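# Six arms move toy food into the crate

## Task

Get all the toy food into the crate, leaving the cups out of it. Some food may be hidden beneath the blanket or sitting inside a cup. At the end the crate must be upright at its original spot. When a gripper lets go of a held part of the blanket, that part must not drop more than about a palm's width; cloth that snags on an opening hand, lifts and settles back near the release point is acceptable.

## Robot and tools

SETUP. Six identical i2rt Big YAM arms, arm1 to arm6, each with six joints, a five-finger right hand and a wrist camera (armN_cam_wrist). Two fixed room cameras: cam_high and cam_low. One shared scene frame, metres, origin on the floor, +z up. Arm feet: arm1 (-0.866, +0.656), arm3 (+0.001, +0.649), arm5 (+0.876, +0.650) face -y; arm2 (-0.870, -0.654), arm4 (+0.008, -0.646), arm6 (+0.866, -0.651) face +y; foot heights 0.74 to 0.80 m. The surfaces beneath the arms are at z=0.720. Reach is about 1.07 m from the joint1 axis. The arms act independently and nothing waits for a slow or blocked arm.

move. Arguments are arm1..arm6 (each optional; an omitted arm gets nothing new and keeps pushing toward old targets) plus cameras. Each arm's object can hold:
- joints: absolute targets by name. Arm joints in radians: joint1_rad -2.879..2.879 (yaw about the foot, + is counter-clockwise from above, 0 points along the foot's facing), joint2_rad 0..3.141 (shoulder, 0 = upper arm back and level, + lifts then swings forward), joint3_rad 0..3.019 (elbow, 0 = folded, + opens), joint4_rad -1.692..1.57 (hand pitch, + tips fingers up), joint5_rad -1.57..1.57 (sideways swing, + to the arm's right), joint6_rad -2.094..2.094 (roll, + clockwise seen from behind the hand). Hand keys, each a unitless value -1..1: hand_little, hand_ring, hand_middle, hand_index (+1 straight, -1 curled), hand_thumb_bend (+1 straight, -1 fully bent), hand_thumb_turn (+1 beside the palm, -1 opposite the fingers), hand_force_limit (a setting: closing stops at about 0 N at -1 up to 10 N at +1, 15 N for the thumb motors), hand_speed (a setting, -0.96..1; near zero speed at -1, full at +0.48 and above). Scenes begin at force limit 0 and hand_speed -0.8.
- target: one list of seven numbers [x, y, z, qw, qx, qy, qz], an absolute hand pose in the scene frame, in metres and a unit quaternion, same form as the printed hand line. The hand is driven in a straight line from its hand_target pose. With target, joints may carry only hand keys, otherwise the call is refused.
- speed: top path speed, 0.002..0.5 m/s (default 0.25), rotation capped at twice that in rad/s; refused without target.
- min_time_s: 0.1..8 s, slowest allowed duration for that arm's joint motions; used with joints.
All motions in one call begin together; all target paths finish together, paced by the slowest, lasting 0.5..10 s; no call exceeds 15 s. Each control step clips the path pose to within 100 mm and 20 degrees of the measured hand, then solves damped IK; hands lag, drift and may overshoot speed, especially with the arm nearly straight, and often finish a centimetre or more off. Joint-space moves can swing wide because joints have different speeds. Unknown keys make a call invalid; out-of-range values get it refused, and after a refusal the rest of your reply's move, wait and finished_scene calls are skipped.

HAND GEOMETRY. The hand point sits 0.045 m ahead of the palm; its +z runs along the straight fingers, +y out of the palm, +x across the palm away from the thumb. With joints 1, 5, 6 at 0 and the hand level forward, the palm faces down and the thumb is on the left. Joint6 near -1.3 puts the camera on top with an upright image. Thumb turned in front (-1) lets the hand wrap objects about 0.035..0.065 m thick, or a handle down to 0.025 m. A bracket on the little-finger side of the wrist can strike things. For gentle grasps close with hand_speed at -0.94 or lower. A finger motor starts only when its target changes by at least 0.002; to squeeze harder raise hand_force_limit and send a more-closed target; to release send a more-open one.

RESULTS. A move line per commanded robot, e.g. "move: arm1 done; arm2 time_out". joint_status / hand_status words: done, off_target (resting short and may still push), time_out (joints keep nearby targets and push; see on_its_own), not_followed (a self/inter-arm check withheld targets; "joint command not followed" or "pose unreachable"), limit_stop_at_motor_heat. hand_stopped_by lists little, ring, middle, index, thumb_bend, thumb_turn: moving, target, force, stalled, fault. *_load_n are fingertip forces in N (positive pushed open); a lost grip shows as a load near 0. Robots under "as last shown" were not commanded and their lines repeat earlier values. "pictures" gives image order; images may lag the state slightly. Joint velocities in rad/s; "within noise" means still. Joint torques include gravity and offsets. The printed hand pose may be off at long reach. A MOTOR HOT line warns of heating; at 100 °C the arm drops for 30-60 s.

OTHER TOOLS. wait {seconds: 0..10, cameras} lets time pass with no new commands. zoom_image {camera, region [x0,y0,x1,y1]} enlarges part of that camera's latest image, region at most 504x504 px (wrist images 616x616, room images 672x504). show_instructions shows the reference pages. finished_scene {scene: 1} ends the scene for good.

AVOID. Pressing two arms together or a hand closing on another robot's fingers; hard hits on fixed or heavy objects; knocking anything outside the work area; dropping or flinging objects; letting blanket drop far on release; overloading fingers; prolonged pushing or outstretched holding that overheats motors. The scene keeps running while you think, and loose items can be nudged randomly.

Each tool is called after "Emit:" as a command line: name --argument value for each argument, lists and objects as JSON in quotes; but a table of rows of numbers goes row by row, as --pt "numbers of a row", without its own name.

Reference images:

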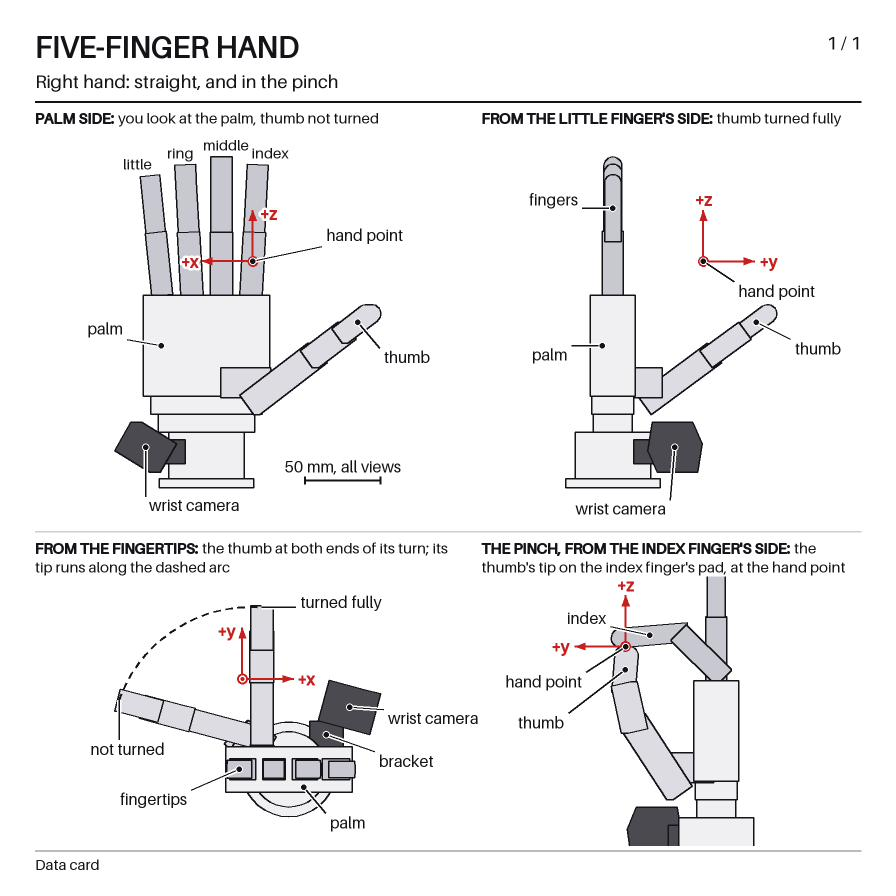

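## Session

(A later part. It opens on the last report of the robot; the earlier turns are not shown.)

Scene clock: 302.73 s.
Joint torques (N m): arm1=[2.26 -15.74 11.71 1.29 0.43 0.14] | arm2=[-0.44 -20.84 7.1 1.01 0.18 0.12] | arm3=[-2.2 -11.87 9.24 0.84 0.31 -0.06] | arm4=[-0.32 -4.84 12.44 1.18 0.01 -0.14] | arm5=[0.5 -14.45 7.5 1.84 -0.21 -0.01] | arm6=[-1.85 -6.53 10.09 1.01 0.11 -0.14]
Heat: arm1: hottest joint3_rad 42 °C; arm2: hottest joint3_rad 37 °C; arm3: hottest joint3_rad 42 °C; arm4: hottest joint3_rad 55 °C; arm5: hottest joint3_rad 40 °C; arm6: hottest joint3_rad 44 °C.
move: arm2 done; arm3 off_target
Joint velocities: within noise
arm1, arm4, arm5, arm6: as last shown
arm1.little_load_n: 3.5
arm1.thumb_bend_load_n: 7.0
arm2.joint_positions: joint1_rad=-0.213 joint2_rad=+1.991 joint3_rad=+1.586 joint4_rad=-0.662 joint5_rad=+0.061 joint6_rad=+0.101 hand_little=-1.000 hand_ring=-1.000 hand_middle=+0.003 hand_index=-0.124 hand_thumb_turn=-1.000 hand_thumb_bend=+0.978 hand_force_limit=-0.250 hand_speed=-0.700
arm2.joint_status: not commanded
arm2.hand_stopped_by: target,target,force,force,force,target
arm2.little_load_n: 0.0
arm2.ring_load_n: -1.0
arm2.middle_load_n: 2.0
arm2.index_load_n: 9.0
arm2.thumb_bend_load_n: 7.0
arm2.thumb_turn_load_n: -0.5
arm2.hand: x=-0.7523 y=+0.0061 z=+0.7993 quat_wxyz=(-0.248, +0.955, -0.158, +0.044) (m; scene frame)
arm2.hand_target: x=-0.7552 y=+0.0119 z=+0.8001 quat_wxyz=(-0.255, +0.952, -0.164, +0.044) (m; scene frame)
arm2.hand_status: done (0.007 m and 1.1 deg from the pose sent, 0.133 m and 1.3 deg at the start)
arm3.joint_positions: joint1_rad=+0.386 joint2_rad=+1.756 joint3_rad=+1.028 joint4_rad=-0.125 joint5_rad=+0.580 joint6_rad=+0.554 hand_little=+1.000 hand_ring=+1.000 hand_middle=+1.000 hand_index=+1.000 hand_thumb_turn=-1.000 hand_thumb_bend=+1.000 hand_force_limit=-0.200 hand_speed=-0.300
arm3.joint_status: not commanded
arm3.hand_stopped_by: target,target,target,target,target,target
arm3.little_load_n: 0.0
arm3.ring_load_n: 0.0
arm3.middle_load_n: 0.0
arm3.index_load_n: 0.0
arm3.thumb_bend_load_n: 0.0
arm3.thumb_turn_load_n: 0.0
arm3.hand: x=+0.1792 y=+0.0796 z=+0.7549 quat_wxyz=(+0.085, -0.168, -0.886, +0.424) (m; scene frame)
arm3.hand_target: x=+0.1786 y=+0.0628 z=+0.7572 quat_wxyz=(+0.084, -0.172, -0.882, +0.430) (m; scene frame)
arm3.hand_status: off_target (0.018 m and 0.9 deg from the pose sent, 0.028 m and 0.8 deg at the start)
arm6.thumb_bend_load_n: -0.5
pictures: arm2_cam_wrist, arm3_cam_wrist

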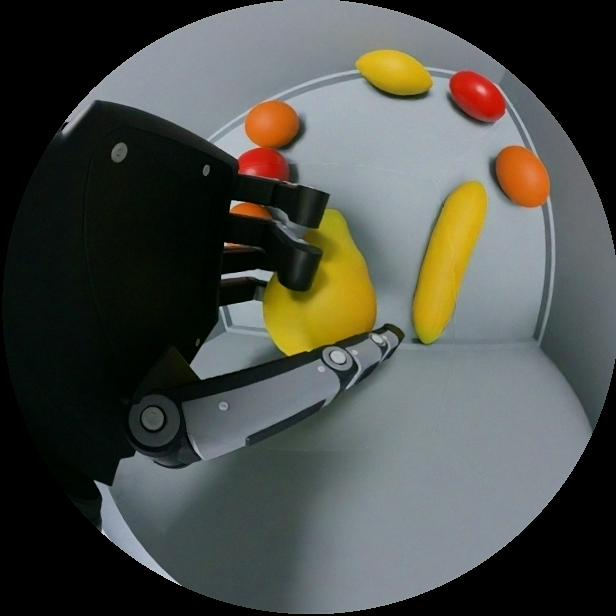

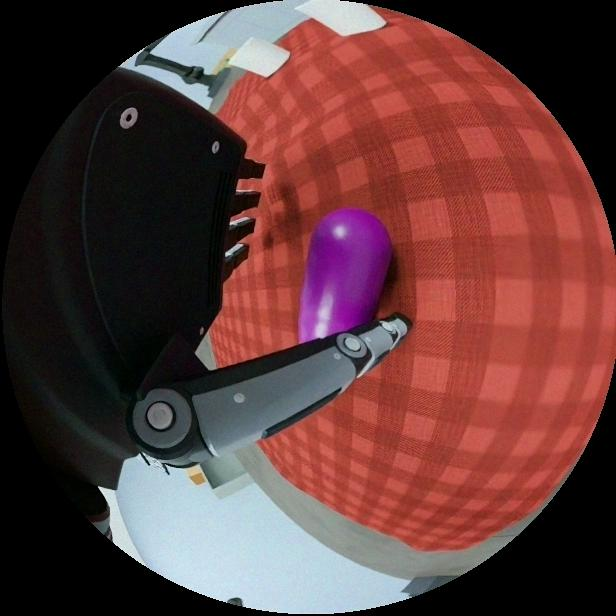

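Emit:
move --arm3 '{"joints":{"hand_little":-0.6,"hand_ring":-0.6,"hand_middle":-0.6,"hand_index":-0.6,"hand_force_limit":-0.3,"hand_speed":-0.6}}' --arm2 '{"target":[-0.757,0.012,0.776,0.2550,-0.9519,0.1636,-0.0438],"speed":0.08}' --cameras '["arm3_cam_wrist","arm2_cam_wrist"]'

Scene clock: 304.80 s.
Joint torques (N m): arm1=[2.37 -15.62 11.69 1.31 0.43 0.15] | arm2=[-0.38 -20.07 6.58 1.13 0.17 0.11] | arm3=[-2.14 -11.93 8.64 0.84 0.18 -0.05] | arm4=[-0.32 -4.84 12.44 1.18 0.01 -0.14] | arm5=[0.5 -14.51 7.51 1.84 -0.21 -0.02] | arm6=[-1.85 -6.53 10.11 1.01 0.12 -0.13]
Heat: arm1: hottest joint3_rad 41 °C; arm2: hottest joint3_rad 37 °C; arm3: hottest joint3_rad 42 °C; arm4: hottest joint3_rad 55 °C; arm5: hottest joint3_rad 40 °C; arm6: hottest joint3_rad 44 °C.
move: arm2 done; arm3 off_target
Joint velocities: within noise
arm1, arm4, arm5, arm6: as last shown
arm2.joint_positions: joint1_rad=-0.212 joint2_rad=+2.011 joint3_rad=+1.560 joint4_rad=-0.611 joint5_rad=+0.063 joint6_rad=+0.103 hand_little=-1.000 hand_ring=-1.000 hand_middle=+0.003 hand_index=-0.124 hand_thumb_turn=-1.000 hand_thumb_bend=+0.978 hand_force_limit=-0.250 hand_speed=-0.700
arm2.joint_status: not commanded
arm2.hand_stopped_by: target,target,force,force,force,target
arm2.little_load_n: 0.0
arm2.ring_load_n: -1.0
arm2.middle_load_n: 2.0
arm2.index_load_n: 9.0
arm2.thumb_bend_load_n: 7.0
arm2.thumb_turn_load_n: -1.0
arm2.hand: x=-0.7527 y=+0.0068 z=+0.7794 quat_wxyz=(-0.250, +0.954, -0.159, +0.045) (m; scene frame)
arm2.hand_target: x=-0.7569 y=+0.0118 z=+0.7759 quat_wxyz=(-0.255, +0.952, -0.164, +0.044) (m; scene frame)
arm2.hand_status: done (0.008 m and 0.8 deg from the pose sent, 0.024 m and 1.1 deg at the start)
arm3.joint_positions: joint1_rad=+0.380 joint2_rad=+1.759 joint3_rad=+1.037 joint4_rad=-0.124 joint5_rad=+0.582 joint6_rad=+0.552 hand_little=-0.600 hand_ring=-0.321 hand_middle=+0.675 hand_index=+0.488 hand_thumb_turn=-1.000 hand_thumb_bend=+1.000 hand_force_limit=-0.300 hand_speed=-0.600
arm3.joint_status: hand_ring off_target (ended at -0.321, target -0.600); hand_middle off_target (ended at +0.675, target -0.600); hand_index off_target (ended at +0.488, target -0.600); the others done
arm3.hand_stopped_by: target,force,force,force,target,target
arm3.little_load_n: 0.0
arm3.ring_load_n: 1.0
arm3.middle_load_n: 0.0
arm3.index_load_n: 0.0
arm3.thumb_bend_load_n: 0.0
arm3.thumb_turn_load_n: 1.0
arm3.hand: x=+0.1766 y=+0.0747 z=+0.7574 quat_wxyz=(+0.086, -0.171, -0.884, +0.427) (m; scene frame)
arm3.hand_target: x=+0.1787 y=+0.0627 z=+0.7573 quat_wxyz=(+0.084, -0.171, -0.882, +0.430) (m; scene frame)
arm3.hand_status: not commanded
arm6.thumb_bend_load_n: 0.0
pictures: arm2_cam_wrist, arm3_cam_wrist

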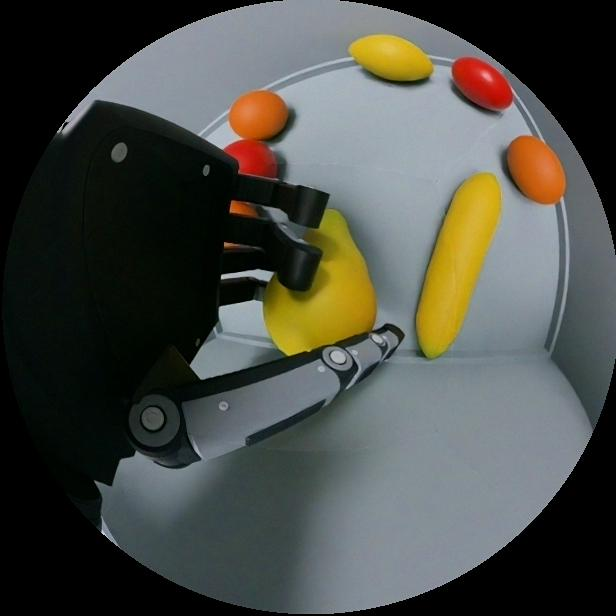

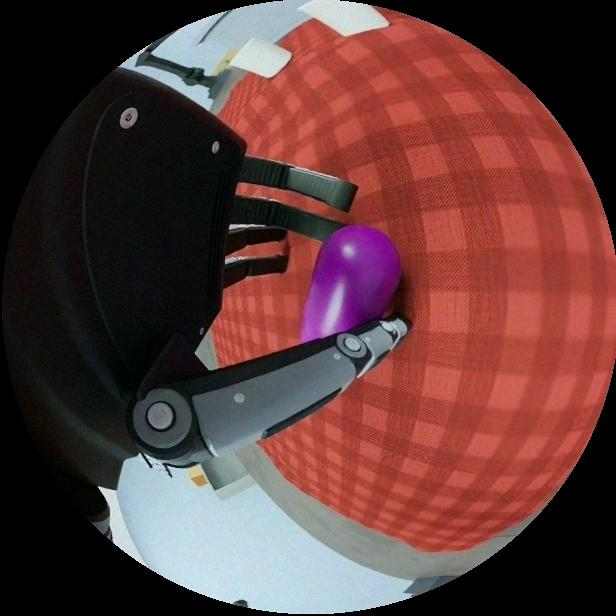

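Emit:
move --arm3 '{"target":[0.199,0.058,0.76,-0.0836,0.1715,0.8822,-0.4303],"speed":0.08,"joints":{"hand_little":1,"hand_ring":1,"hand_middle":1,"hand_index":1,"hand_speed":0}}' --arm2 '{"joints":{"hand_middle":1.0,"hand_index":1.0,"hand_thumb_bend":1.0,"hand_speed":-0.5}}' --cameras '["arm3_cam_wrist","arm2_cam_wrist"]'

Scene clock: 306.30 s.
Joint torques (N m): arm1=[2.37 -15.62 11.71 1.31 0.44 0.14] | arm2=[-0.67 -19.72 6.72 0.81 0.14 0.1] | arm3=[-0.09 -11.93 9.36 0.05 0.43 0.06] | arm4=[-0.32 -4.84 12.42 1.17 0.01 -0.14] | arm5=[0.5 -14.45 7.51 1.83 -0.21 -0.02] | arm6=[-1.67 -6.36 10.07 1.02 0.12 -0.14]
Heat: arm1: hottest joint3_rad 41 °C; arm2: hottest joint3_rad 37 °C; arm3: hottest joint3_rad 42 °C; arm4: hottest joint3_rad 55 °C; arm5: hottest joint3_rad 40 °C; arm6: hottest joint3_rad 44 °C.
move: arm2 done; arm3 off_target
Joint velocities: within noise
arm1, arm4, arm5: as last shown
arm2.joint_positions: joint1_rad=-0.210 joint2_rad=+2.006 joint3_rad=+1.560 joint4_rad=-0.602 joint5_rad=+0.063 joint6_rad=+0.104 hand_little=-1.000 hand_ring=-1.000 hand_middle=+1.000 hand_index=+1.000 hand_thumb_turn=-1.000 hand_thumb_bend=+1.000 hand_force_limit=-0.250 hand_speed=-0.500
arm2.joint_status: all done
arm2.hand_stopped_by: target,target,target,target,target,target
arm2.little_load_n: 0.0
arm2.ring_load_n: 0.0
arm2.middle_load_n: 0.0
arm2.index_load_n: 0.0
arm2.thumb_bend_load_n: 0.0
arm2.thumb_turn_load_n: 0.0
arm2.hand: x=-0.7532 y=+0.0094 z=+0.7828 quat_wxyz=(-0.256, +0.952, -0.159, +0.045) (m; scene frame)
arm2.hand_target: x=-0.7570 y=+0.0119 z=+0.7761 quat_wxyz=(-0.255, +0.952, -0.164, +0.044) (m; scene frame)
arm2.hand_status: not commanded
arm3.joint_positions: joint1_rad=+0.400 joint2_rad=+1.782 joint3_rad=+1.070 joint4_rad=-0.141 joint5_rad=+0.599 joint6_rad=+0.567 hand_little=+1.000 hand_ring=+1.000 hand_middle=+1.000 hand_index=+1.000 hand_thumb_turn=-1.000 hand_thumb_bend=+1.000 hand_force_limit=-0.300 hand_speed=+0.000
arm3.joint_status: all done
arm3.hand_stopped_by: target,target,target,target,target,target
arm3.little_load_n: 0.0
arm3.ring_load_n: 0.0
arm3.middle_load_n: 0.0
arm3.index_load_n: 0.0
arm3.thumb_bend_load_n: 0.0
arm3.thumb_turn_load_n: 0.0
arm3.hand: x=+0.1895 y=+0.0687 z=+0.7573 quat_wxyz=(+0.087, -0.171, -0.883, +0.429) (m; scene frame)
arm3.hand_target: x=+0.1988 y=+0.0585 z=+0.7601 quat_wxyz=(+0.084, -0.171, -0.882, +0.431) (m; scene frame)
arm3.hand_status: off_target (0.015 m and 0.4 deg from the pose sent, 0.028 m and 0.5 deg at the start)
arm4.middle_load_n: -0.5
arm4.thumb_turn_load_n: 0.5
arm6.joint_positions: joint1_rad=+0.654 joint2_rad=+1.221 joint3_rad=+0.920 joint4_rad=-0.410 joint5_rad=+0.360 joint6_rad=+0.306 hand_little=+1.000 hand_ring=+1.000 hand_middle=+1.000 hand_index=+1.000 hand_thumb_turn=-1.000 hand_thumb_bend=+1.000 hand_force_limit=-0.200 hand_speed=-0.500
arm6.joint_status: not commanded
arm6.hand_stopped_by: target,target,target,target,target,target
arm6.little_load_n: 0.0
arm6.ring_load_n: 0.0
arm6.middle_load_n: 0.0
arm6.index_load_n: 0.0
arm6.thumb_bend_load_n: 0.0
arm6.thumb_turn_load_n: 0.0
arm6.hand: x=+0.5759 y=-0.2495 z=+0.9728 quat_wxyz=(-0.441, +0.892, +0.090, -0.051) (m; scene frame)
arm6.hand_target: x=+0.5799 y=-0.2500 z=+0.9700 quat_wxyz=(-0.436, +0.894, +0.094, -0.046) (m; scene frame)
arm6.hand_status: not commanded
pictures: arm2_cam_wrist, arm3_cam_wrist

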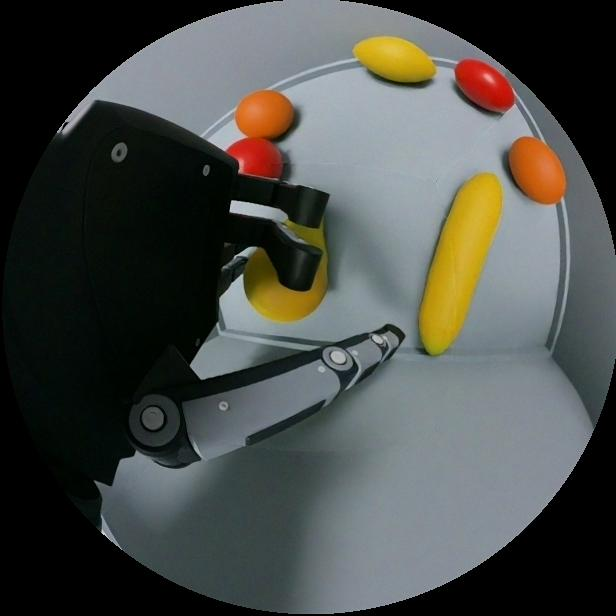

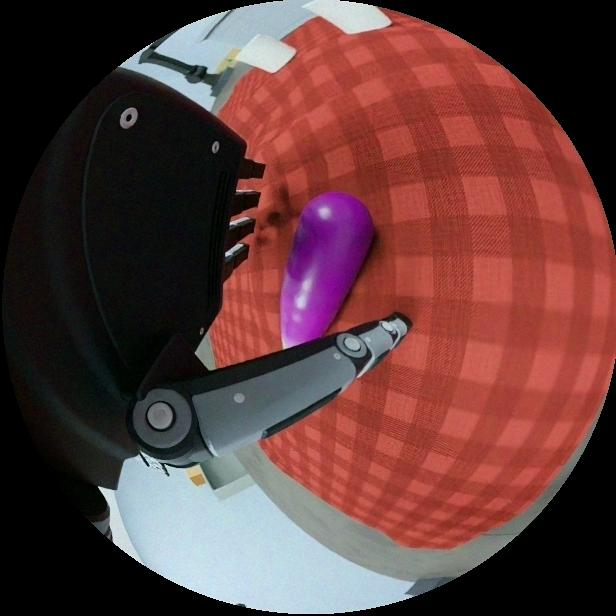

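Emit:
move --arm3 '{"target":[0.191,0.046,0.758,-0.1135,0.2326,0.8681,-0.4235],"speed":0.1}' --arm2 '{"target":[-0.757,0.012,0.96,0.2550,-0.9519,0.1636,-0.0438],"speed":0.15}' --cameras '["arm3_cam_wrist","arm2_cam_wrist"]'

Scene clock: 308.63 s.
Joint torques (N m): arm1=[2.32 -15.74 11.71 1.28 0.43 0.15] | arm2=[-0.67 -21.07 10.36 0.08 0.13 0.11] | arm3=[-0.56 -13.04 9.59 -0.05 0.51 0.16] | arm4=[-0.32 -4.84 12.42 1.18 0.01 -0.14] | arm5=[0.5 -14.51 7.49 1.83 -0.21 -0.02] | arm6=[-1.85 -6.48 10.11 1.05 0.12 -0.13]
Heat: arm1: hottest joint3_rad 41 °C; arm2: hottest joint3_rad 37 °C; arm3: hottest joint3_rad 42 °C; arm4: hottest joint3_rad 55 °C; arm5: hottest joint3_rad 40 °C; arm6: hottest joint3_rad 44 °C.
move: arm2 off_target; arm3 off_target
Joint velocities: within noise
arm1, arm6: as last shown
arm2.joint_positions: joint1_rad=-0.210 joint2_rad=+1.905 joint3_rad=+1.825 joint4_rad=-1.017 joint5_rad=+0.063 joint6_rad=+0.105 hand_little=-1.000 hand_ring=-1.000 hand_middle=+1.000 hand_index=+1.000 hand_thumb_turn=-1.000 hand_thumb_bend=+1.000 hand_force_limit=-0.250 hand_speed=-0.500
arm2.joint_status: not commanded
arm2.hand_stopped_by: target,target,target,target,target,target
arm2.little_load_n: 0.0
arm2.ring_load_n: 0.0
arm2.middle_load_n: 0.0
arm2.index_load_n: 0.0
arm2.thumb_bend_load_n: 0.0
arm2.thumb_turn_load_n: 0.0
arm2.hand: x=-0.7555 y=+0.0001 z=+0.9343 quat_wxyz=(-0.233, +0.958, -0.160, +0.044) (m; scene frame)
arm2.hand_target: x=-0.7571 y=+0.0110 z=+0.9599 quat_wxyz=(-0.255, +0.952, -0.164, +0.044) (m; scene frame)
arm2.hand_status: off_target (0.028 m and 2.7 deg from the pose sent, 0.177 m and 0.5 deg at the start)
arm3.joint_positions: joint1_rad=+0.401 joint2_rad=+1.822 joint3_rad=+1.141 joint4_rad=-0.256 joint5_rad=+0.690 joint6_rad=+0.704 hand_little=+1.000 hand_ring=+1.000 hand_middle=+1.000 hand_index=+1.000 hand_thumb_turn=-1.000 hand_thumb_bend=+1.000 hand_force_limit=-0.300 hand_speed=+0.000
arm3.joint_status: not commanded
arm3.hand_stopped_by: target,target,target,target,target,target
arm3.little_load_n: 0.0
arm3.ring_load_n: 0.0
arm3.middle_load_n: 0.0
arm3.index_load_n: 0.0
arm3.thumb_bend_load_n: 0.0
arm3.thumb_turn_load_n: 0.0
arm3.hand: x=+0.1801 y=+0.0566 z=+0.7565 quat_wxyz=(+0.117, -0.232, -0.869, +0.422) (m; scene frame)
arm3.hand_target: x=+0.1908 y=+0.0466 z=+0.7580 quat_wxyz=(+0.113, -0.233, -0.868, +0.424) (m; scene frame)
arm3.hand_status: off_target (0.015 m and 0.5 deg from the pose sent, 0.023 m and 7.9 deg at the start)
arm4.joint_positions: joint1_rad=+0.193 joint2_rad=+0.748 joint3_rad=+0.669 joint4_rad=-0.615 joint5_rad=+0.257 joint6_rad=+0.205 hand_little=-1.000 hand_ring=-1.000 hand_middle=+1.000 hand_index=+1.000 hand_thumb_turn=-1.000 hand_thumb_bend=+1.000 hand_force_limit=-0.250 hand_speed=-0.500
arm4.joint_status: not commanded
arm4.hand_stopped_by: target,target,target,target,target,target
arm4.little_load_n: 0.0
arm4.ring_load_n: 0.5
arm4.middle_load_n: -0.5
arm4.index_load_n: 0.0
arm4.thumb_bend_load_n: 0.0
arm4.thumb_turn_load_n: 0.0
arm4.hand: x=-0.0308 y=-0.3010 z=+0.9818 quat_wxyz=(-0.432, +0.897, -0.084, +0.037) (m; scene frame)
arm4.hand_target: x=-0.0301 y=-0.3000 z=+0.9900 quat_wxyz=(-0.437, +0.895, -0.078, +0.038) (m; scene frame)
arm4.hand_status: not commanded
arm5.joint_positions: joint1_rad=-1.036 joint2_rad=+1.631 joint3_rad=+1.229 joint4_rad=-0.518 joint5_rad=-0.685 joint6_rad=-0.695 hand_little=+1.000 hand_ring=+1.000 hand_middle=+1.000 hand_index=+1.000 hand_thumb_turn=-1.000 hand_thumb_bend=+1.000 hand_force_limit=-0.200 hand_speed=-0.500
arm5.joint_status: not commanded
arm5.hand_stopped_by: target,target,target,target,target,target
arm5.little_load_n: 0.0
arm5.ring_load_n: 0.0
arm5.middle_load_n: 0.0
arm5.index_load_n: 0.0
arm5.thumb_bend_load_n: 0.0
arm5.thumb_turn_load_n: 0.0
arm5.hand: x=+0.4565 y=+0.2735 z=+0.9323 quat_wxyz=(+0.025, -0.046, -0.898, +0.437) (m; scene frame)
arm5.hand_target: x=+0.4599 y=+0.2701 z=+0.9301 quat_wxyz=(+0.023, -0.047, -0.898, +0.438) (m; scene frame)
arm5.hand_status: not commanded
arm6.index_load_n: -0.5
pictures: arm2_cam_wrist, arm3_cam_wrist

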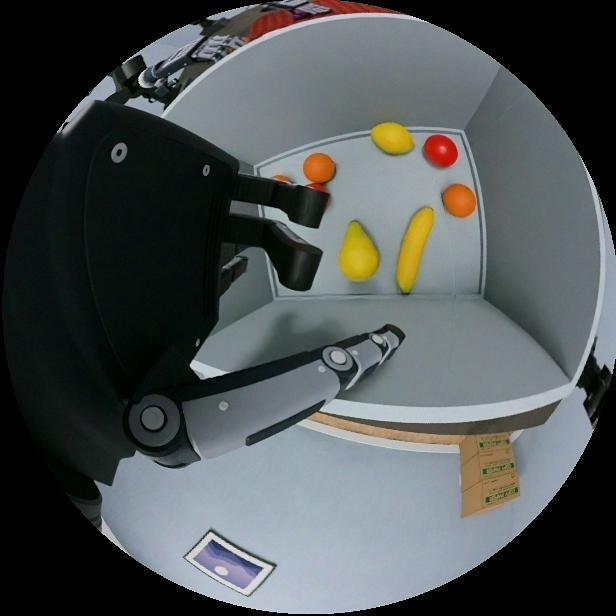

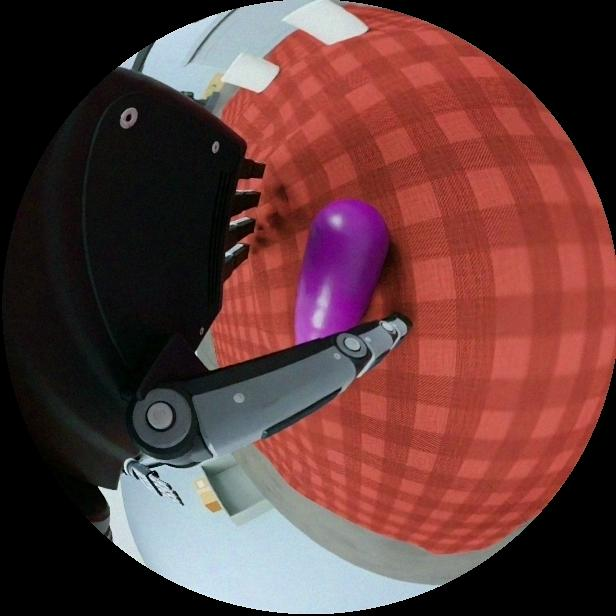

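Emit:
move --arm3 '{"joints":{"hand_little":-0.6,"hand_ring":-0.6,"hand_middle":-0.6,"hand_index":-0.6,"hand_force_limit":-0.15,"hand_speed":-0.65}}' --arm2 '{"target":[-0.73,-0.04,1.13,0.2550,-0.9519,0.1636,-0.0438],"speed":0.25}' --arm1 '{"target":[-0.34,0.19,1.10,-0.0548,0.0677,0.7741,-0.6269],"speed":0.2}' --cameras '["arm3_cam_wrist","arm1_cam_wrist"]'

Scene clock: 310.97 s.
Joint torques (N m): arm1=[2.43 -12.34 14.42 1.28 0.42 0.15] | arm2=[-1.2 -17.85 9.61 0.13 -0.15 -0.2] | arm3=[-0.62 -13.63 8.4 -0.12 0.3 0.11] | arm4=[-0.38 -4.78 12.42 1.17 0.01 -0.14] | arm5=[0.5 -14.45 7.5 1.84 -0.21 -0.02] | arm6=[-1.79 -6.65 10.11 1.05 0.11 -0.13]
Heat: arm1: hottest joint3_rad 41 °C; arm2: hottest joint3_rad 38 °C; arm3: hottest joint3_rad 42 °C; arm4: hottest joint3_rad 55 °C; arm5: hottest joint3_rad 40 °C; arm6: hottest joint3_rad 44 °C.
move: arm1 off_target; arm2 done; arm3 off_target
Joint velocities: within noise
arm1.joint_positions: joint1_rad=+1.059 joint2_rad=+1.755 joint3_rad=+1.565 joint4_rad=-0.439 joint5_rad=+1.187 joint6_rad=+0.544 hand_little=-0.318 hand_ring=-0.130 hand_middle=+0.161 hand_index=+0.162 hand_thumb_turn=-1.000 hand_thumb_bend=+0.002 hand_force_limit=-0.200 hand_speed=-0.600
arm1.joint_status: not commanded
arm1.hand_stopped_by: force,force,force,force,target,target
arm1.little_load_n: 3.5
arm1.ring_load_n: 5.0
arm1.middle_load_n: 0.0
arm1.index_load_n: 5.5
arm1.thumb_bend_load_n: 7.0
arm1.thumb_turn_load_n: 5.0
arm1.hand: x=-0.3561 y=+0.1870 z=+1.0747 quat_wxyz=(+0.076, -0.057, -0.779, +0.619) (m; scene frame)
arm1.hand_target: x=-0.3411 y=+0.1908 z=+1.0999 quat_wxyz=(+0.054, -0.067, -0.774, +0.627) (m; scene frame)
arm1.hand_status: off_target (0.030 m and 2.9 deg from the pose sent, 0.228 m and 2.6 deg at the start)
arm2.joint_positions: joint1_rad=-0.264 joint2_rad=+1.850 joint3_rad=+2.237 joint4_rad=-1.454 joint5_rad=+0.039 joint6_rad=+0.079 hand_little=-1.000 hand_ring=-1.000 hand_middle=+1.000 hand_index=+1.000 hand_thumb_turn=-1.000 hand_thumb_bend=+1.000 hand_force_limit=-0.250 hand_speed=-0.500
arm2.joint_status: not commanded
arm2.hand_stopped_by: target,target,target,target,target,target
arm2.little_load_n: 0.0
arm2.ring_load_n: 0.0
arm2.middle_load_n: 0.0
arm2.index_load_n: 0.0
arm2.thumb_bend_load_n: 0.0
arm2.thumb_turn_load_n: 0.0
arm2.hand: x=-0.7339 y=-0.0440 z=+1.1213 quat_wxyz=(-0.247, +0.953, -0.170, +0.042) (m; scene frame)
arm2.hand_target: x=-0.7301 y=-0.0403 z=+1.1299 quat_wxyz=(-0.256, +0.952, -0.164, +0.044) (m; scene frame)
arm2.hand_status: done (0.010 m and 1.2 deg from the pose sent, 0.201 m and 2.6 deg at the start)
arm3.joint_positions: joint1_rad=+0.402 joint2_rad=+1.823 joint3_rad=+1.155 joint4_rad=-0.256 joint5_rad=+0.693 joint6_rad=+0.708 hand_little=-0.600 hand_ring=-0.351 hand_middle=-0.285 hand_index=-0.415 hand_thumb_turn=-1.000 hand_thumb_bend=+1.000 hand_force_limit=-0.150 hand_speed=-0.650
arm3.joint_status: hand_ring off_target (ended at -0.351, target -0.600); hand_middle off_target (ended at -0.285, target -0.600); hand_index off_target (ended at -0.415, target -0.600); the others done
arm3.hand_stopped_by: target,force,force,force,target,target
arm3.little_load_n: 0.0
arm3.ring_load_n: 6.5
arm3.middle_load_n: 0.5
arm3.index_load_n: 7.5
arm3.thumb_bend_load_n: 2.0
arm3.thumb_turn_load_n: 7.5
arm3.hand: x=+0.1829 y=+0.0508 z=+0.7621 quat_wxyz=(+0.114, -0.235, -0.866, +0.427) (m; scene frame)
arm3.hand_target: x=+0.1909 y=+0.0466 z=+0.7581 quat_wxyz=(+0.113, -0.233, -0.868, +0.424) (m; scene frame)
arm3.hand_status: not commanded
arm4, arm5, arm6: as last shown
arm4.ring_load_n: 0.0
arm4.middle_load_n: 0.0
arm6.index_load_n: 0.0
pictures: arm1_cam_wrist, arm3_cam_wrist

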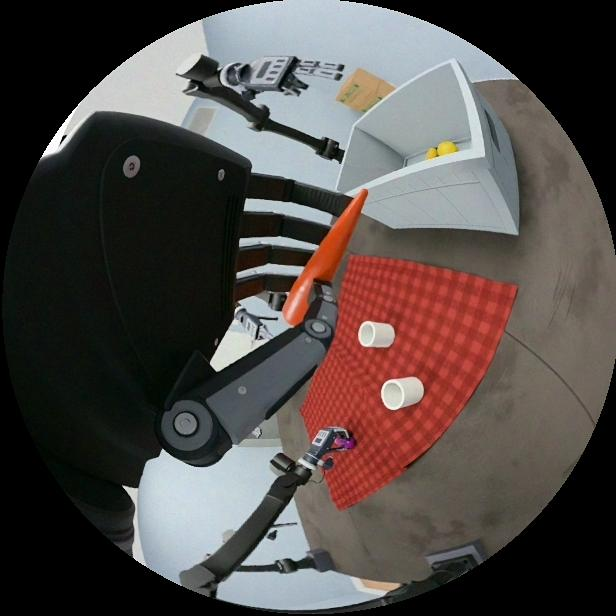

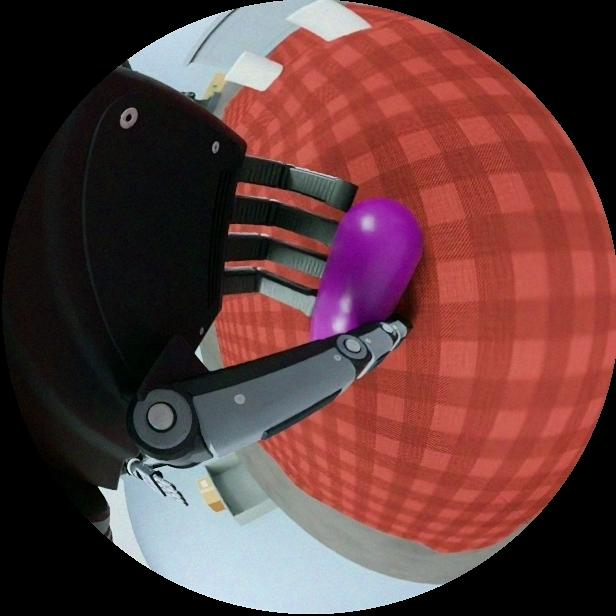

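Emit:
move --arm3 '{"joints":{"hand_thumb_bend":0.6,"hand_force_limit":-0.2,"hand_speed":-0.7}}' --arm2 '{"target":[-0.50,-0.28,1.10,0.4367,-0.8953,0.0783,-0.0382],"speed":0.3}' --arm1 '{"target":[-0.50,0.16,1.14,-0.0176,-0.04,0.9,-0.43],"speed":0.25}' --cameras '["arm3_cam_wrist","arm1_cam_wrist"]'

Scene clock: 314.20 s.
Joint torques (N m): arm1=[1.14 -10.87 15.25 1.32 0.07 -0.06] | arm2=[-0.85 -13.86 7.68 1.29 -0.59 -0.21] | arm3=[-0.79 -12.98 8.38 0.02 0.36 0.05] | arm4=[-0.26 -4.78 12.44 1.18 0.01 -0.14] | arm5=[0.44 -14.51 7.51 1.83 -0.21 -0.02] | arm6=[-1.79 -6.42 10.11 1.05 0.11 -0.14]
Heat: arm1: hottest joint3_rad 42 °C; arm2: hottest joint3_rad 38 °C; arm3: hottest joint3_rad 42 °C; arm4: hottest joint3_rad 55 °C; arm5: hottest joint3_rad 40 °C; arm6: hottest joint3_rad 44 °C.
move: arm1 off_target; arm2 off_target; arm3 off_target
Joint velocities: within noise
arm1.joint_positions: joint1_rad=+0.728 joint2_rad=+1.560 joint3_rad=+1.631 joint4_rad=-0.947 joint5_rad=+0.546 joint6_rad=+0.430 hand_little=-0.318 hand_ring=-0.130 hand_middle=+0.161 hand_index=+0.162 hand_thumb_turn=-1.000 hand_thumb_bend=+0.002 hand_force_limit=-0.200 hand_speed=-0.600
arm1.joint_status: not commanded
arm1.hand_stopped_by: force,force,force,force,target,target
arm1.little_load_n: 3.5
arm1.ring_load_n: 5.0
arm1.middle_load_n: 0.0
arm1.index_load_n: 5.5
arm1.thumb_bend_load_n: 7.0
arm1.thumb_turn_load_n: 5.5
arm1.hand: x=-0.5046 y=+0.1660 z=+1.1071 quat_wxyz=(+0.032, +0.044, -0.909, +0.412) (m; scene frame)
arm1.hand_target: x=-0.5010 y=+0.1611 z=+1.1399 quat_wxyz=(+0.018, +0.040, -0.901, +0.431) (m; scene frame)
arm1.hand_status: off_target (0.034 m and 2.9 deg from the pose sent, 0.160 m and 28.9 deg at the start)
arm2.joint_positions: joint1_rad=-0.983 joint2_rad=+1.424 joint3_rad=+1.522 joint4_rad=-0.972 joint5_rad=-0.602 joint6_rad=-0.554 hand_little=-1.000 hand_ring=-1.000 hand_middle=+1.000 hand_index=+1.000 hand_thumb_turn=-1.000 hand_thumb_bend=+1.000 hand_force_limit=-0.250 hand_speed=-0.500
arm2.joint_status: not commanded
arm2.hand_stopped_by: target,target,target,target,target,target
arm2.little_load_n: 0.0
arm2.ring_load_n: 0.0
arm2.middle_load_n: 0.0
arm2.index_load_n: 0.0
arm2.thumb_bend_load_n: 0.0
arm2.thumb_turn_load_n: 0.0
arm2.hand: x=-0.5007 y=-0.2819 z=+1.0923 quat_wxyz=(-0.428, +0.899, -0.092, +0.027) (m; scene frame)
arm2.hand_target: x=-0.5001 y=-0.2801 z=+1.1000 quat_wxyz=(-0.437, +0.895, -0.078, +0.038) (m; scene frame)
arm2.hand_status: off_target (0.008 m and 2.3 deg from the pose sent, 0.333 m and 25.1 deg at the start)
arm3.joint_positions: joint1_rad=+0.402 joint2_rad=+1.823 joint3_rad=+1.155 joint4_rad=-0.256 joint5_rad=+0.693 joint6_rad=+0.708 hand_little=-0.600 hand_ring=-0.351 hand_middle=-0.285 hand_index=-0.415 hand_thumb_turn=-1.000 hand_thumb_bend=+0.993 hand_force_limit=-0.200 hand_speed=-0.700
arm3.joint_status: hand_thumb_bend off_target (ended at +0.993, target +0.600); the others done
arm3.hand_stopped_by: target,force,force,force,force,target
arm3.little_load_n: 0.0
arm3.ring_load_n: 6.0
arm3.middle_load_n: 0.5
arm3.index_load_n: 7.5
arm3.thumb_bend_load_n: 6.5
arm3.thumb_turn_load_n: 7.5
arm3.hand: x=+0.1829 y=+0.0508 z=+0.7621 quat_wxyz=(+0.114, -0.235, -0.866, +0.427) (m; scene frame)
arm3.hand_target: x=+0.1909 y=+0.0466 z=+0.7581 quat_wxyz=(+0.113, -0.233, -0.868, +0.424) (m; scene frame)
arm3.hand_status: not commanded
arm4, arm5, arm6: as last shown
pictures: arm1_cam_wrist, arm3_cam_wrist

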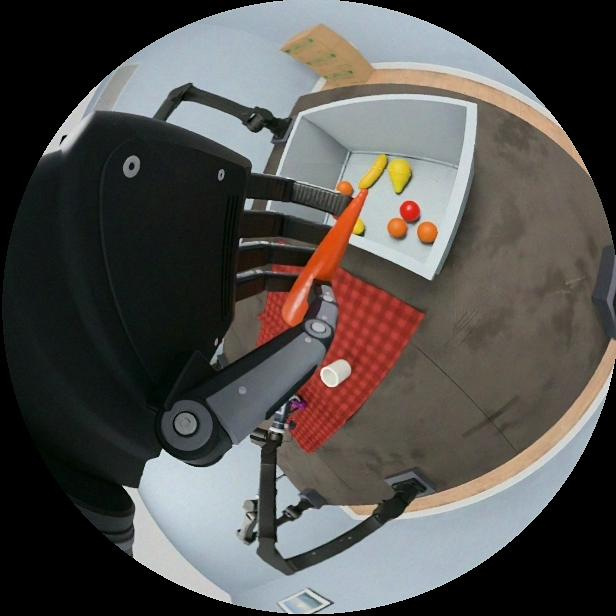

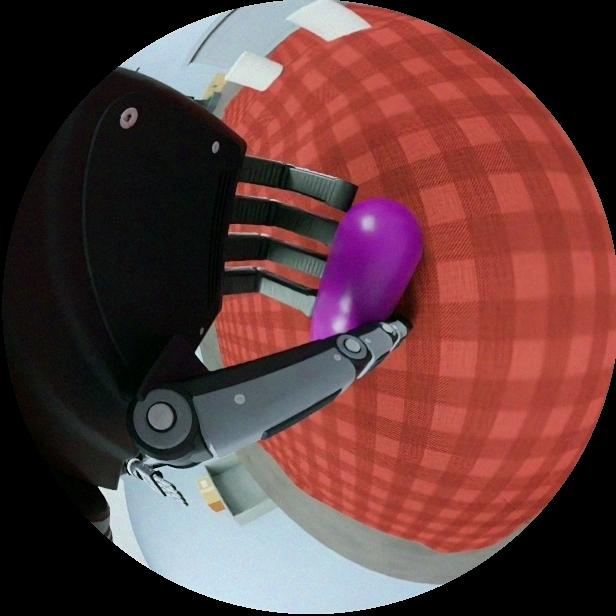

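Emit:
move --arm3 '{"target":[0.175,0.075,0.90,-0.1135,0.2326,0.8681,-0.4235],"speed":0.12}' --arm1 '{"target":[-0.63,-0.01,1.14,0.0405,-0.1511,0.9540,-0.2556],"speed":0.22}' --cameras '["arm3_cam_wrist"]'

Emit:
move --arm3 '{"target":[0.07,0.19,1.0,-0.0837,0.1715,0.8822,-0.4303],"speed":0.2}' --arm1 '{"target":[-0.635,-0.03,0.91,0.0405,-0.1511,0.9540,-0.2556],"speed":0.2}' --cameras '["arm3_cam_wrist","arm1_cam_wrist"]'

Scene clock: 316.93 s.
Joint torques (N m): arm1=[1.38 -15.27 13.74 1.1 -0.22 -0.03] | arm2=[-0.62 -13.74 7.62 1.28 -0.59 -0.2] | arm3=[-1.49 -12.28 10.63 0.05 0.31 0.04] | arm4=[-0.32 -4.84 12.44 1.18 0.01 -0.14] | arm5=[0.44 -14.51 7.5 1.83 -0.21 -0.01] | arm6=[-1.79 -6.53 10.09 1.05 0.12 -0.13]
Heat: arm1: hottest joint3_rad 42 °C; arm2: hottest joint3_rad 38 °C; arm3: hottest joint3_rad 42 °C; arm4: hottest joint3_rad 56 °C; arm5: hottest joint3_rad 40 °C; arm6: hottest joint3_rad 44 °C.
move: arm1 off_target; arm3 off_target
Joint velocities: within noise
arm1.joint_positions: joint1_rad=+0.294 joint2_rad=+2.182 joint3_rad=+2.688 joint4_rad=-1.586 joint5_rad=-0.003 joint6_rad=-0.004 hand_little=-0.318 hand_ring=-0.130 hand_middle=+0.161 hand_index=+0.162 hand_thumb_turn=-1.000 hand_thumb_bend=+0.002 hand_force_limit=-0.200 hand_speed=-0.600
arm1.joint_status: not commanded
arm1.hand_stopped_by: force,force,force,force,target,target
arm1.little_load_n: 3.5
arm1.ring_load_n: 5.0
arm1.middle_load_n: 0.0
arm1.index_load_n: 6.0
arm1.thumb_bend_load_n: 6.5
arm1.thumb_turn_load_n: 5.5
arm1.hand: x=-0.6328 y=-0.0076 z=+1.1243 quat_wxyz=(-0.037, +0.145, -0.959, +0.240) (m; scene frame)
arm1.hand_target: x=-0.6303 y=-0.0093 z=+1.1398 quat_wxyz=(-0.041, +0.151, -0.954, +0.257) (m; scene frame)
arm1.hand_status: off_target (0.016 m and 2.1 deg from the pose sent, 0.219 m and 23.9 deg at the start)
arm2, arm4, arm5, arm6: as last shown
arm2.joint_positions: joint1_rad=-0.983 joint2_rad=+1.424 joint3_rad=+1.522 joint4_rad=-0.972 joint5_rad=-0.602 joint6_rad=-0.555 hand_little=-1.000 hand_ring=-1.000 hand_middle=+1.000 hand_index=+1.000 hand_thumb_turn=-1.000 hand_thumb_bend=+1.000 hand_force_limit=-0.250 hand_speed=-0.500
arm2.hand: x=-0.5007 y=-0.2820 z=+1.0923 quat_wxyz=(-0.428, +0.899, -0.092, +0.027) (m; scene frame)
arm3.joint_positions: joint1_rad=+0.402 joint2_rad=+1.584 joint3_rad=+1.216 joint4_rad=-0.582 joint5_rad=+0.689 joint6_rad=+0.708 hand_little=-0.600 hand_ring=-0.351 hand_middle=-0.285 hand_index=-0.415 hand_thumb_turn=-1.000 hand_thumb_bend=+0.993 hand_force_limit=-0.200 hand_speed=-0.700
arm3.joint_status: not commanded
arm3.hand_stopped_by: target,force,force,force,force,target
arm3.little_load_n: 0.0
arm3.ring_load_n: 6.0
arm3.middle_load_n: 0.5
arm3.index_load_n: 7.0
arm3.thumb_bend_load_n: 6.0
arm3.thumb_turn_load_n: 8.0
arm3.hand: x=+0.1691 y=+0.0853 z=+0.8851 quat_wxyz=(+0.120, -0.231, -0.871, +0.417) (m; scene frame)
arm3.hand_target: x=+0.1748 y=+0.0756 z=+0.8999 quat_wxyz=(+0.113, -0.233, -0.868, +0.424) (m; scene frame)
arm3.hand_status: off_target (0.019 m and 1.1 deg from the pose sent, 0.140 m and 0.6 deg at the start)
arm4.ring_load_n: 0.5
arm6.thumb_turn_load_n: 0.5
pictures: arm3_cam_wrist

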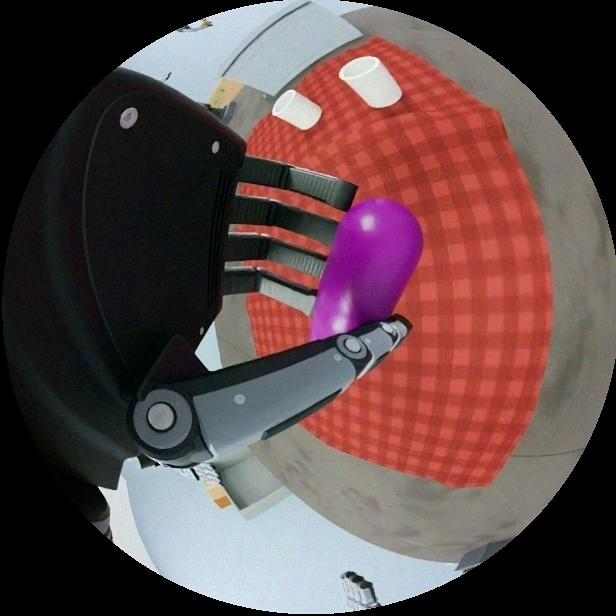

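Scene clock: 318.87 s.
Joint torques (N m): arm1=[0.09 -15.74 9.99 2.26 -0.22 -0.04] | arm2=[-0.62 -13.68 7.65 1.28 -0.59 -0.21] | arm3=[-1.2 -5.77 8.02 0.16 0.15 -0.02] | arm4=[-0.38 -4.84 12.45 1.18 0.01 -0.14] | arm5=[0.44 -14.45 7.49 1.83 -0.21 -0.01] | arm6=[-1.79 -6.53 10.06 1.03 0.12 -0.14]
Heat: arm1: hottest joint3_rad 42 °C; arm2: hottest joint3_rad 38 °C; arm3: hottest joint3_rad 42 °C; arm4: hottest joint3_rad 56 °C; arm5: hottest joint3_rad 40 °C; arm6: hottest joint3_rad 44 °C.
move: arm1 off_target; arm3 off_target
Joint velocities: within noise
arm1.joint_positions: joint1_rad=+0.294 joint2_rad=+2.075 joint3_rad=+1.917 joint4_rad=-0.908 joint5_rad=-0.011 joint6_rad=-0.019 hand_little=-0.318 hand_ring=-0.130 hand_middle=+0.161 hand_index=+0.162 hand_thumb_turn=-1.000 hand_thumb_bend=+0.002 hand_force_limit=-0.200 hand_speed=-0.600
arm1.joint_status: not commanded
arm1.hand_stopped_by: force,force,force,force,target,target
arm1.little_load_n: 3.5
arm1.ring_load_n: 5.0
arm1.middle_load_n: 0.0
arm1.index_load_n: 5.5
arm1.thumb_bend_load_n: 6.5
arm1.thumb_turn_load_n: 5.0
arm1.hand: x=-0.6274 y=-0.0223 z=+0.9076 quat_wxyz=(-0.040, +0.152, -0.956, +0.246) (m; scene frame)
arm1.hand_target: x=-0.6351 y=-0.0299 z=+0.9102 quat_wxyz=(-0.040, +0.151, -0.954, +0.256) (m; scene frame)
arm1.hand_status: off_target (0.011 m and 1.1 deg from the pose sent, 0.215 m and 2.0 deg at the start)
arm2, arm4, arm5, arm6: as last shown
arm2.ring_load_n: 0.5
arm2.middle_load_n: -0.5
arm3.joint_positions: joint1_rad=+0.225 joint2_rad=+1.108 joint3_rad=+1.059 joint4_rad=-0.690 joint5_rad=+0.474 joint6_rad=+0.426 hand_little=-0.600 hand_ring=-0.351 hand_middle=-0.285 hand_index=-0.415 hand_thumb_turn=-1.000 hand_thumb_bend=+0.993 hand_force_limit=-0.200 hand_speed=-0.700
arm3.joint_status: not commanded
arm3.hand_stopped_by: target,force,force,force,force,target
arm3.little_load_n: 0.5
arm3.ring_load_n: 6.5
arm3.middle_load_n: 0.5
arm3.index_load_n: 7.5
arm3.thumb_bend_load_n: 6.0
arm3.thumb_turn_load_n: 8.0
arm3.hand: x=+0.0726 y=+0.1863 z=+1.0111 quat_wxyz=(+0.076, -0.176, -0.875, +0.444) (m; scene frame)
arm3.hand_target: x=+0.0701 y=+0.1901 z=+1.0003 quat_wxyz=(+0.084, -0.171, -0.882, +0.430) (m; scene frame)
arm3.hand_status: off_target (0.012 m and 2.0 deg from the pose sent, 0.184 m and 8.3 deg at the start)
arm4.ring_load_n: 0.0
arm6.thumb_turn_load_n: 0.0
pictures: arm1_cam_wrist, arm3_cam_wrist

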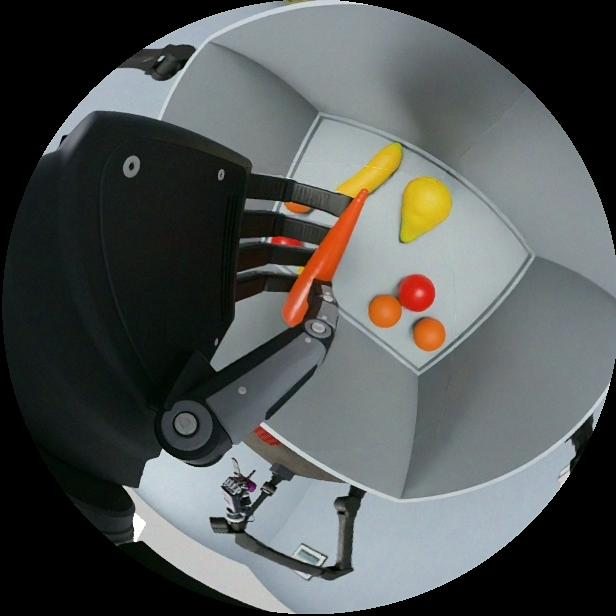

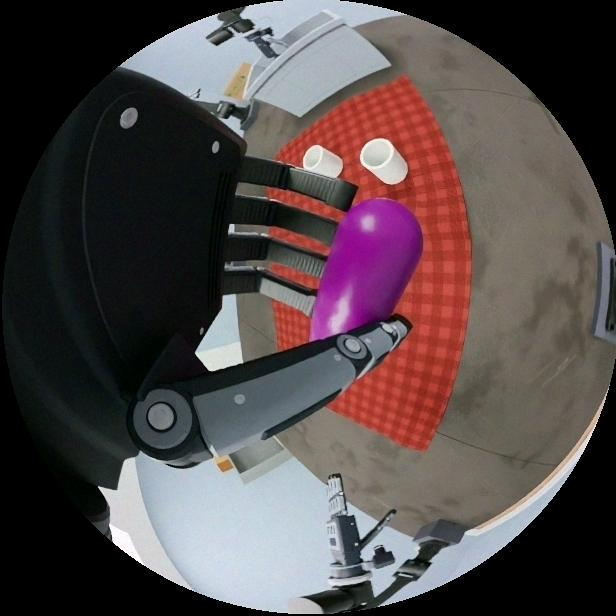

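Emit:
move --arm3 '{"target":[-0.12,0.23,1.0,-0.0572,0.1173,0.8911,-0.4347],"speed":0.25}' --arm1 '{"target":[-0.638,-0.022,0.79,0.0405,-0.1511,0.9540,-0.2556],"speed":0.13}' --cameras '["arm1_cam_wrist"]'

Scene clock: 321.13 s.
Joint torques (N m): arm1=[0.09 -15.97 9.28 2.25 -0.22 -0.03] | arm2=[-0.44 -13.8 7.57 1.31 -0.59 -0.2] | arm3=[-0.21 -3.9 8.57 1.63 -0.2 -0.06] | arm4=[-0.38 -4.84 12.42 1.18 0.01 -0.14] | arm5=[0.44 -14.45 7.5 1.84 -0.21 -0.02] | arm6=[-1.73 -6.53 10.1 1.03 0.12 -0.13]
Heat: arm1: hottest joint3_rad 42 °C; arm2: hottest joint3_rad 37 °C; arm3: hottest joint3_rad 42 °C; arm4: hottest joint3_rad 56 °C; arm5: hottest joint3_rad 40 °C; arm6: hottest joint3_rad 44 °C.
move: arm1 off_target; arm3 done
Joint velocities: within noise
arm1.joint_positions: joint1_rad=+0.293 joint2_rad=+2.153 joint3_rad=+1.716 joint4_rad=-0.632 joint5_rad=-0.012 joint6_rad=-0.020 hand_little=-0.318 hand_ring=-0.130 hand_middle=+0.161 hand_index=+0.162 hand_thumb_turn=-1.000 hand_thumb_bend=+0.002 hand_force_limit=-0.200 hand_speed=-0.600
arm1.joint_status: not commanded
arm1.hand_stopped_by: force,force,force,force,target,target
arm1.little_load_n: 3.5
arm1.ring_load_n: 5.0
arm1.middle_load_n: 0.0
arm1.index_load_n: 6.0
arm1.thumb_bend_load_n: 6.5
arm1.thumb_turn_load_n: 5.0
arm1.hand: x=-0.6304 y=-0.0134 z=+0.7860 quat_wxyz=(-0.040, +0.153, -0.957, +0.245) (m; scene frame)
arm1.hand_target: x=-0.6380 y=-0.0219 z=+0.7902 quat_wxyz=(-0.040, +0.151, -0.954, +0.256) (m; scene frame)
arm1.hand_status: off_target (0.012 m and 1.3 deg from the pose sent, 0.118 m and 1.1 deg at the start)
arm2, arm4, arm5, arm6: as last shown
arm2.ring_load_n: 0.0
arm2.middle_load_n: 0.0
arm2.index_load_n: -0.5
arm3.joint_positions: joint1_rad=-0.406 joint2_rad=+1.019 joint3_rad=+0.973 joint4_rad=-0.638 joint5_rad=-0.097 joint6_rad=-0.067 hand_little=-0.600 hand_ring=-0.351 hand_middle=-0.285 hand_index=-0.415 hand_thumb_turn=-1.000 hand_thumb_bend=+0.993 hand_force_limit=-0.200 hand_speed=-0.700
arm3.joint_status: not commanded
arm3.hand_stopped_by: target,force,force,force,force,target
arm3.little_load_n: 0.0
arm3.ring_load_n: 6.0
arm3.middle_load_n: 0.5
arm3.index_load_n: 7.5
arm3.thumb_bend_load_n: 6.0
arm3.thumb_turn_load_n: 7.5
arm3.hand: x=-0.1196 y=+0.2364 z=+1.0005 quat_wxyz=(+0.056, -0.124, -0.893, +0.430) (m; scene frame)
arm3.hand_target: x=-0.1199 y=+0.2301 z=+1.0000 quat_wxyz=(+0.057, -0.117, -0.891, +0.435) (m; scene frame)
arm3.hand_status: done (0.006 m and 1.0 deg from the pose sent, 0.198 m and 7.4 deg at the start)
arm5.ring_load_n: -0.5
arm5.index_load_n: -0.5
arm6.middle_load_n: -0.5
pictures: arm1_cam_wrist

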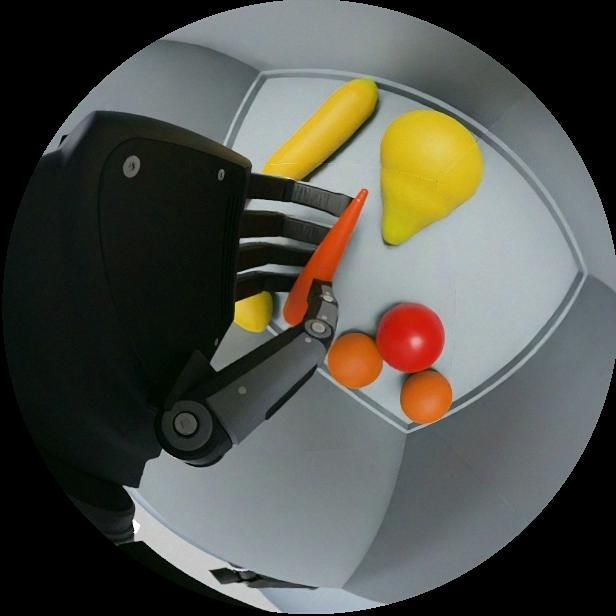

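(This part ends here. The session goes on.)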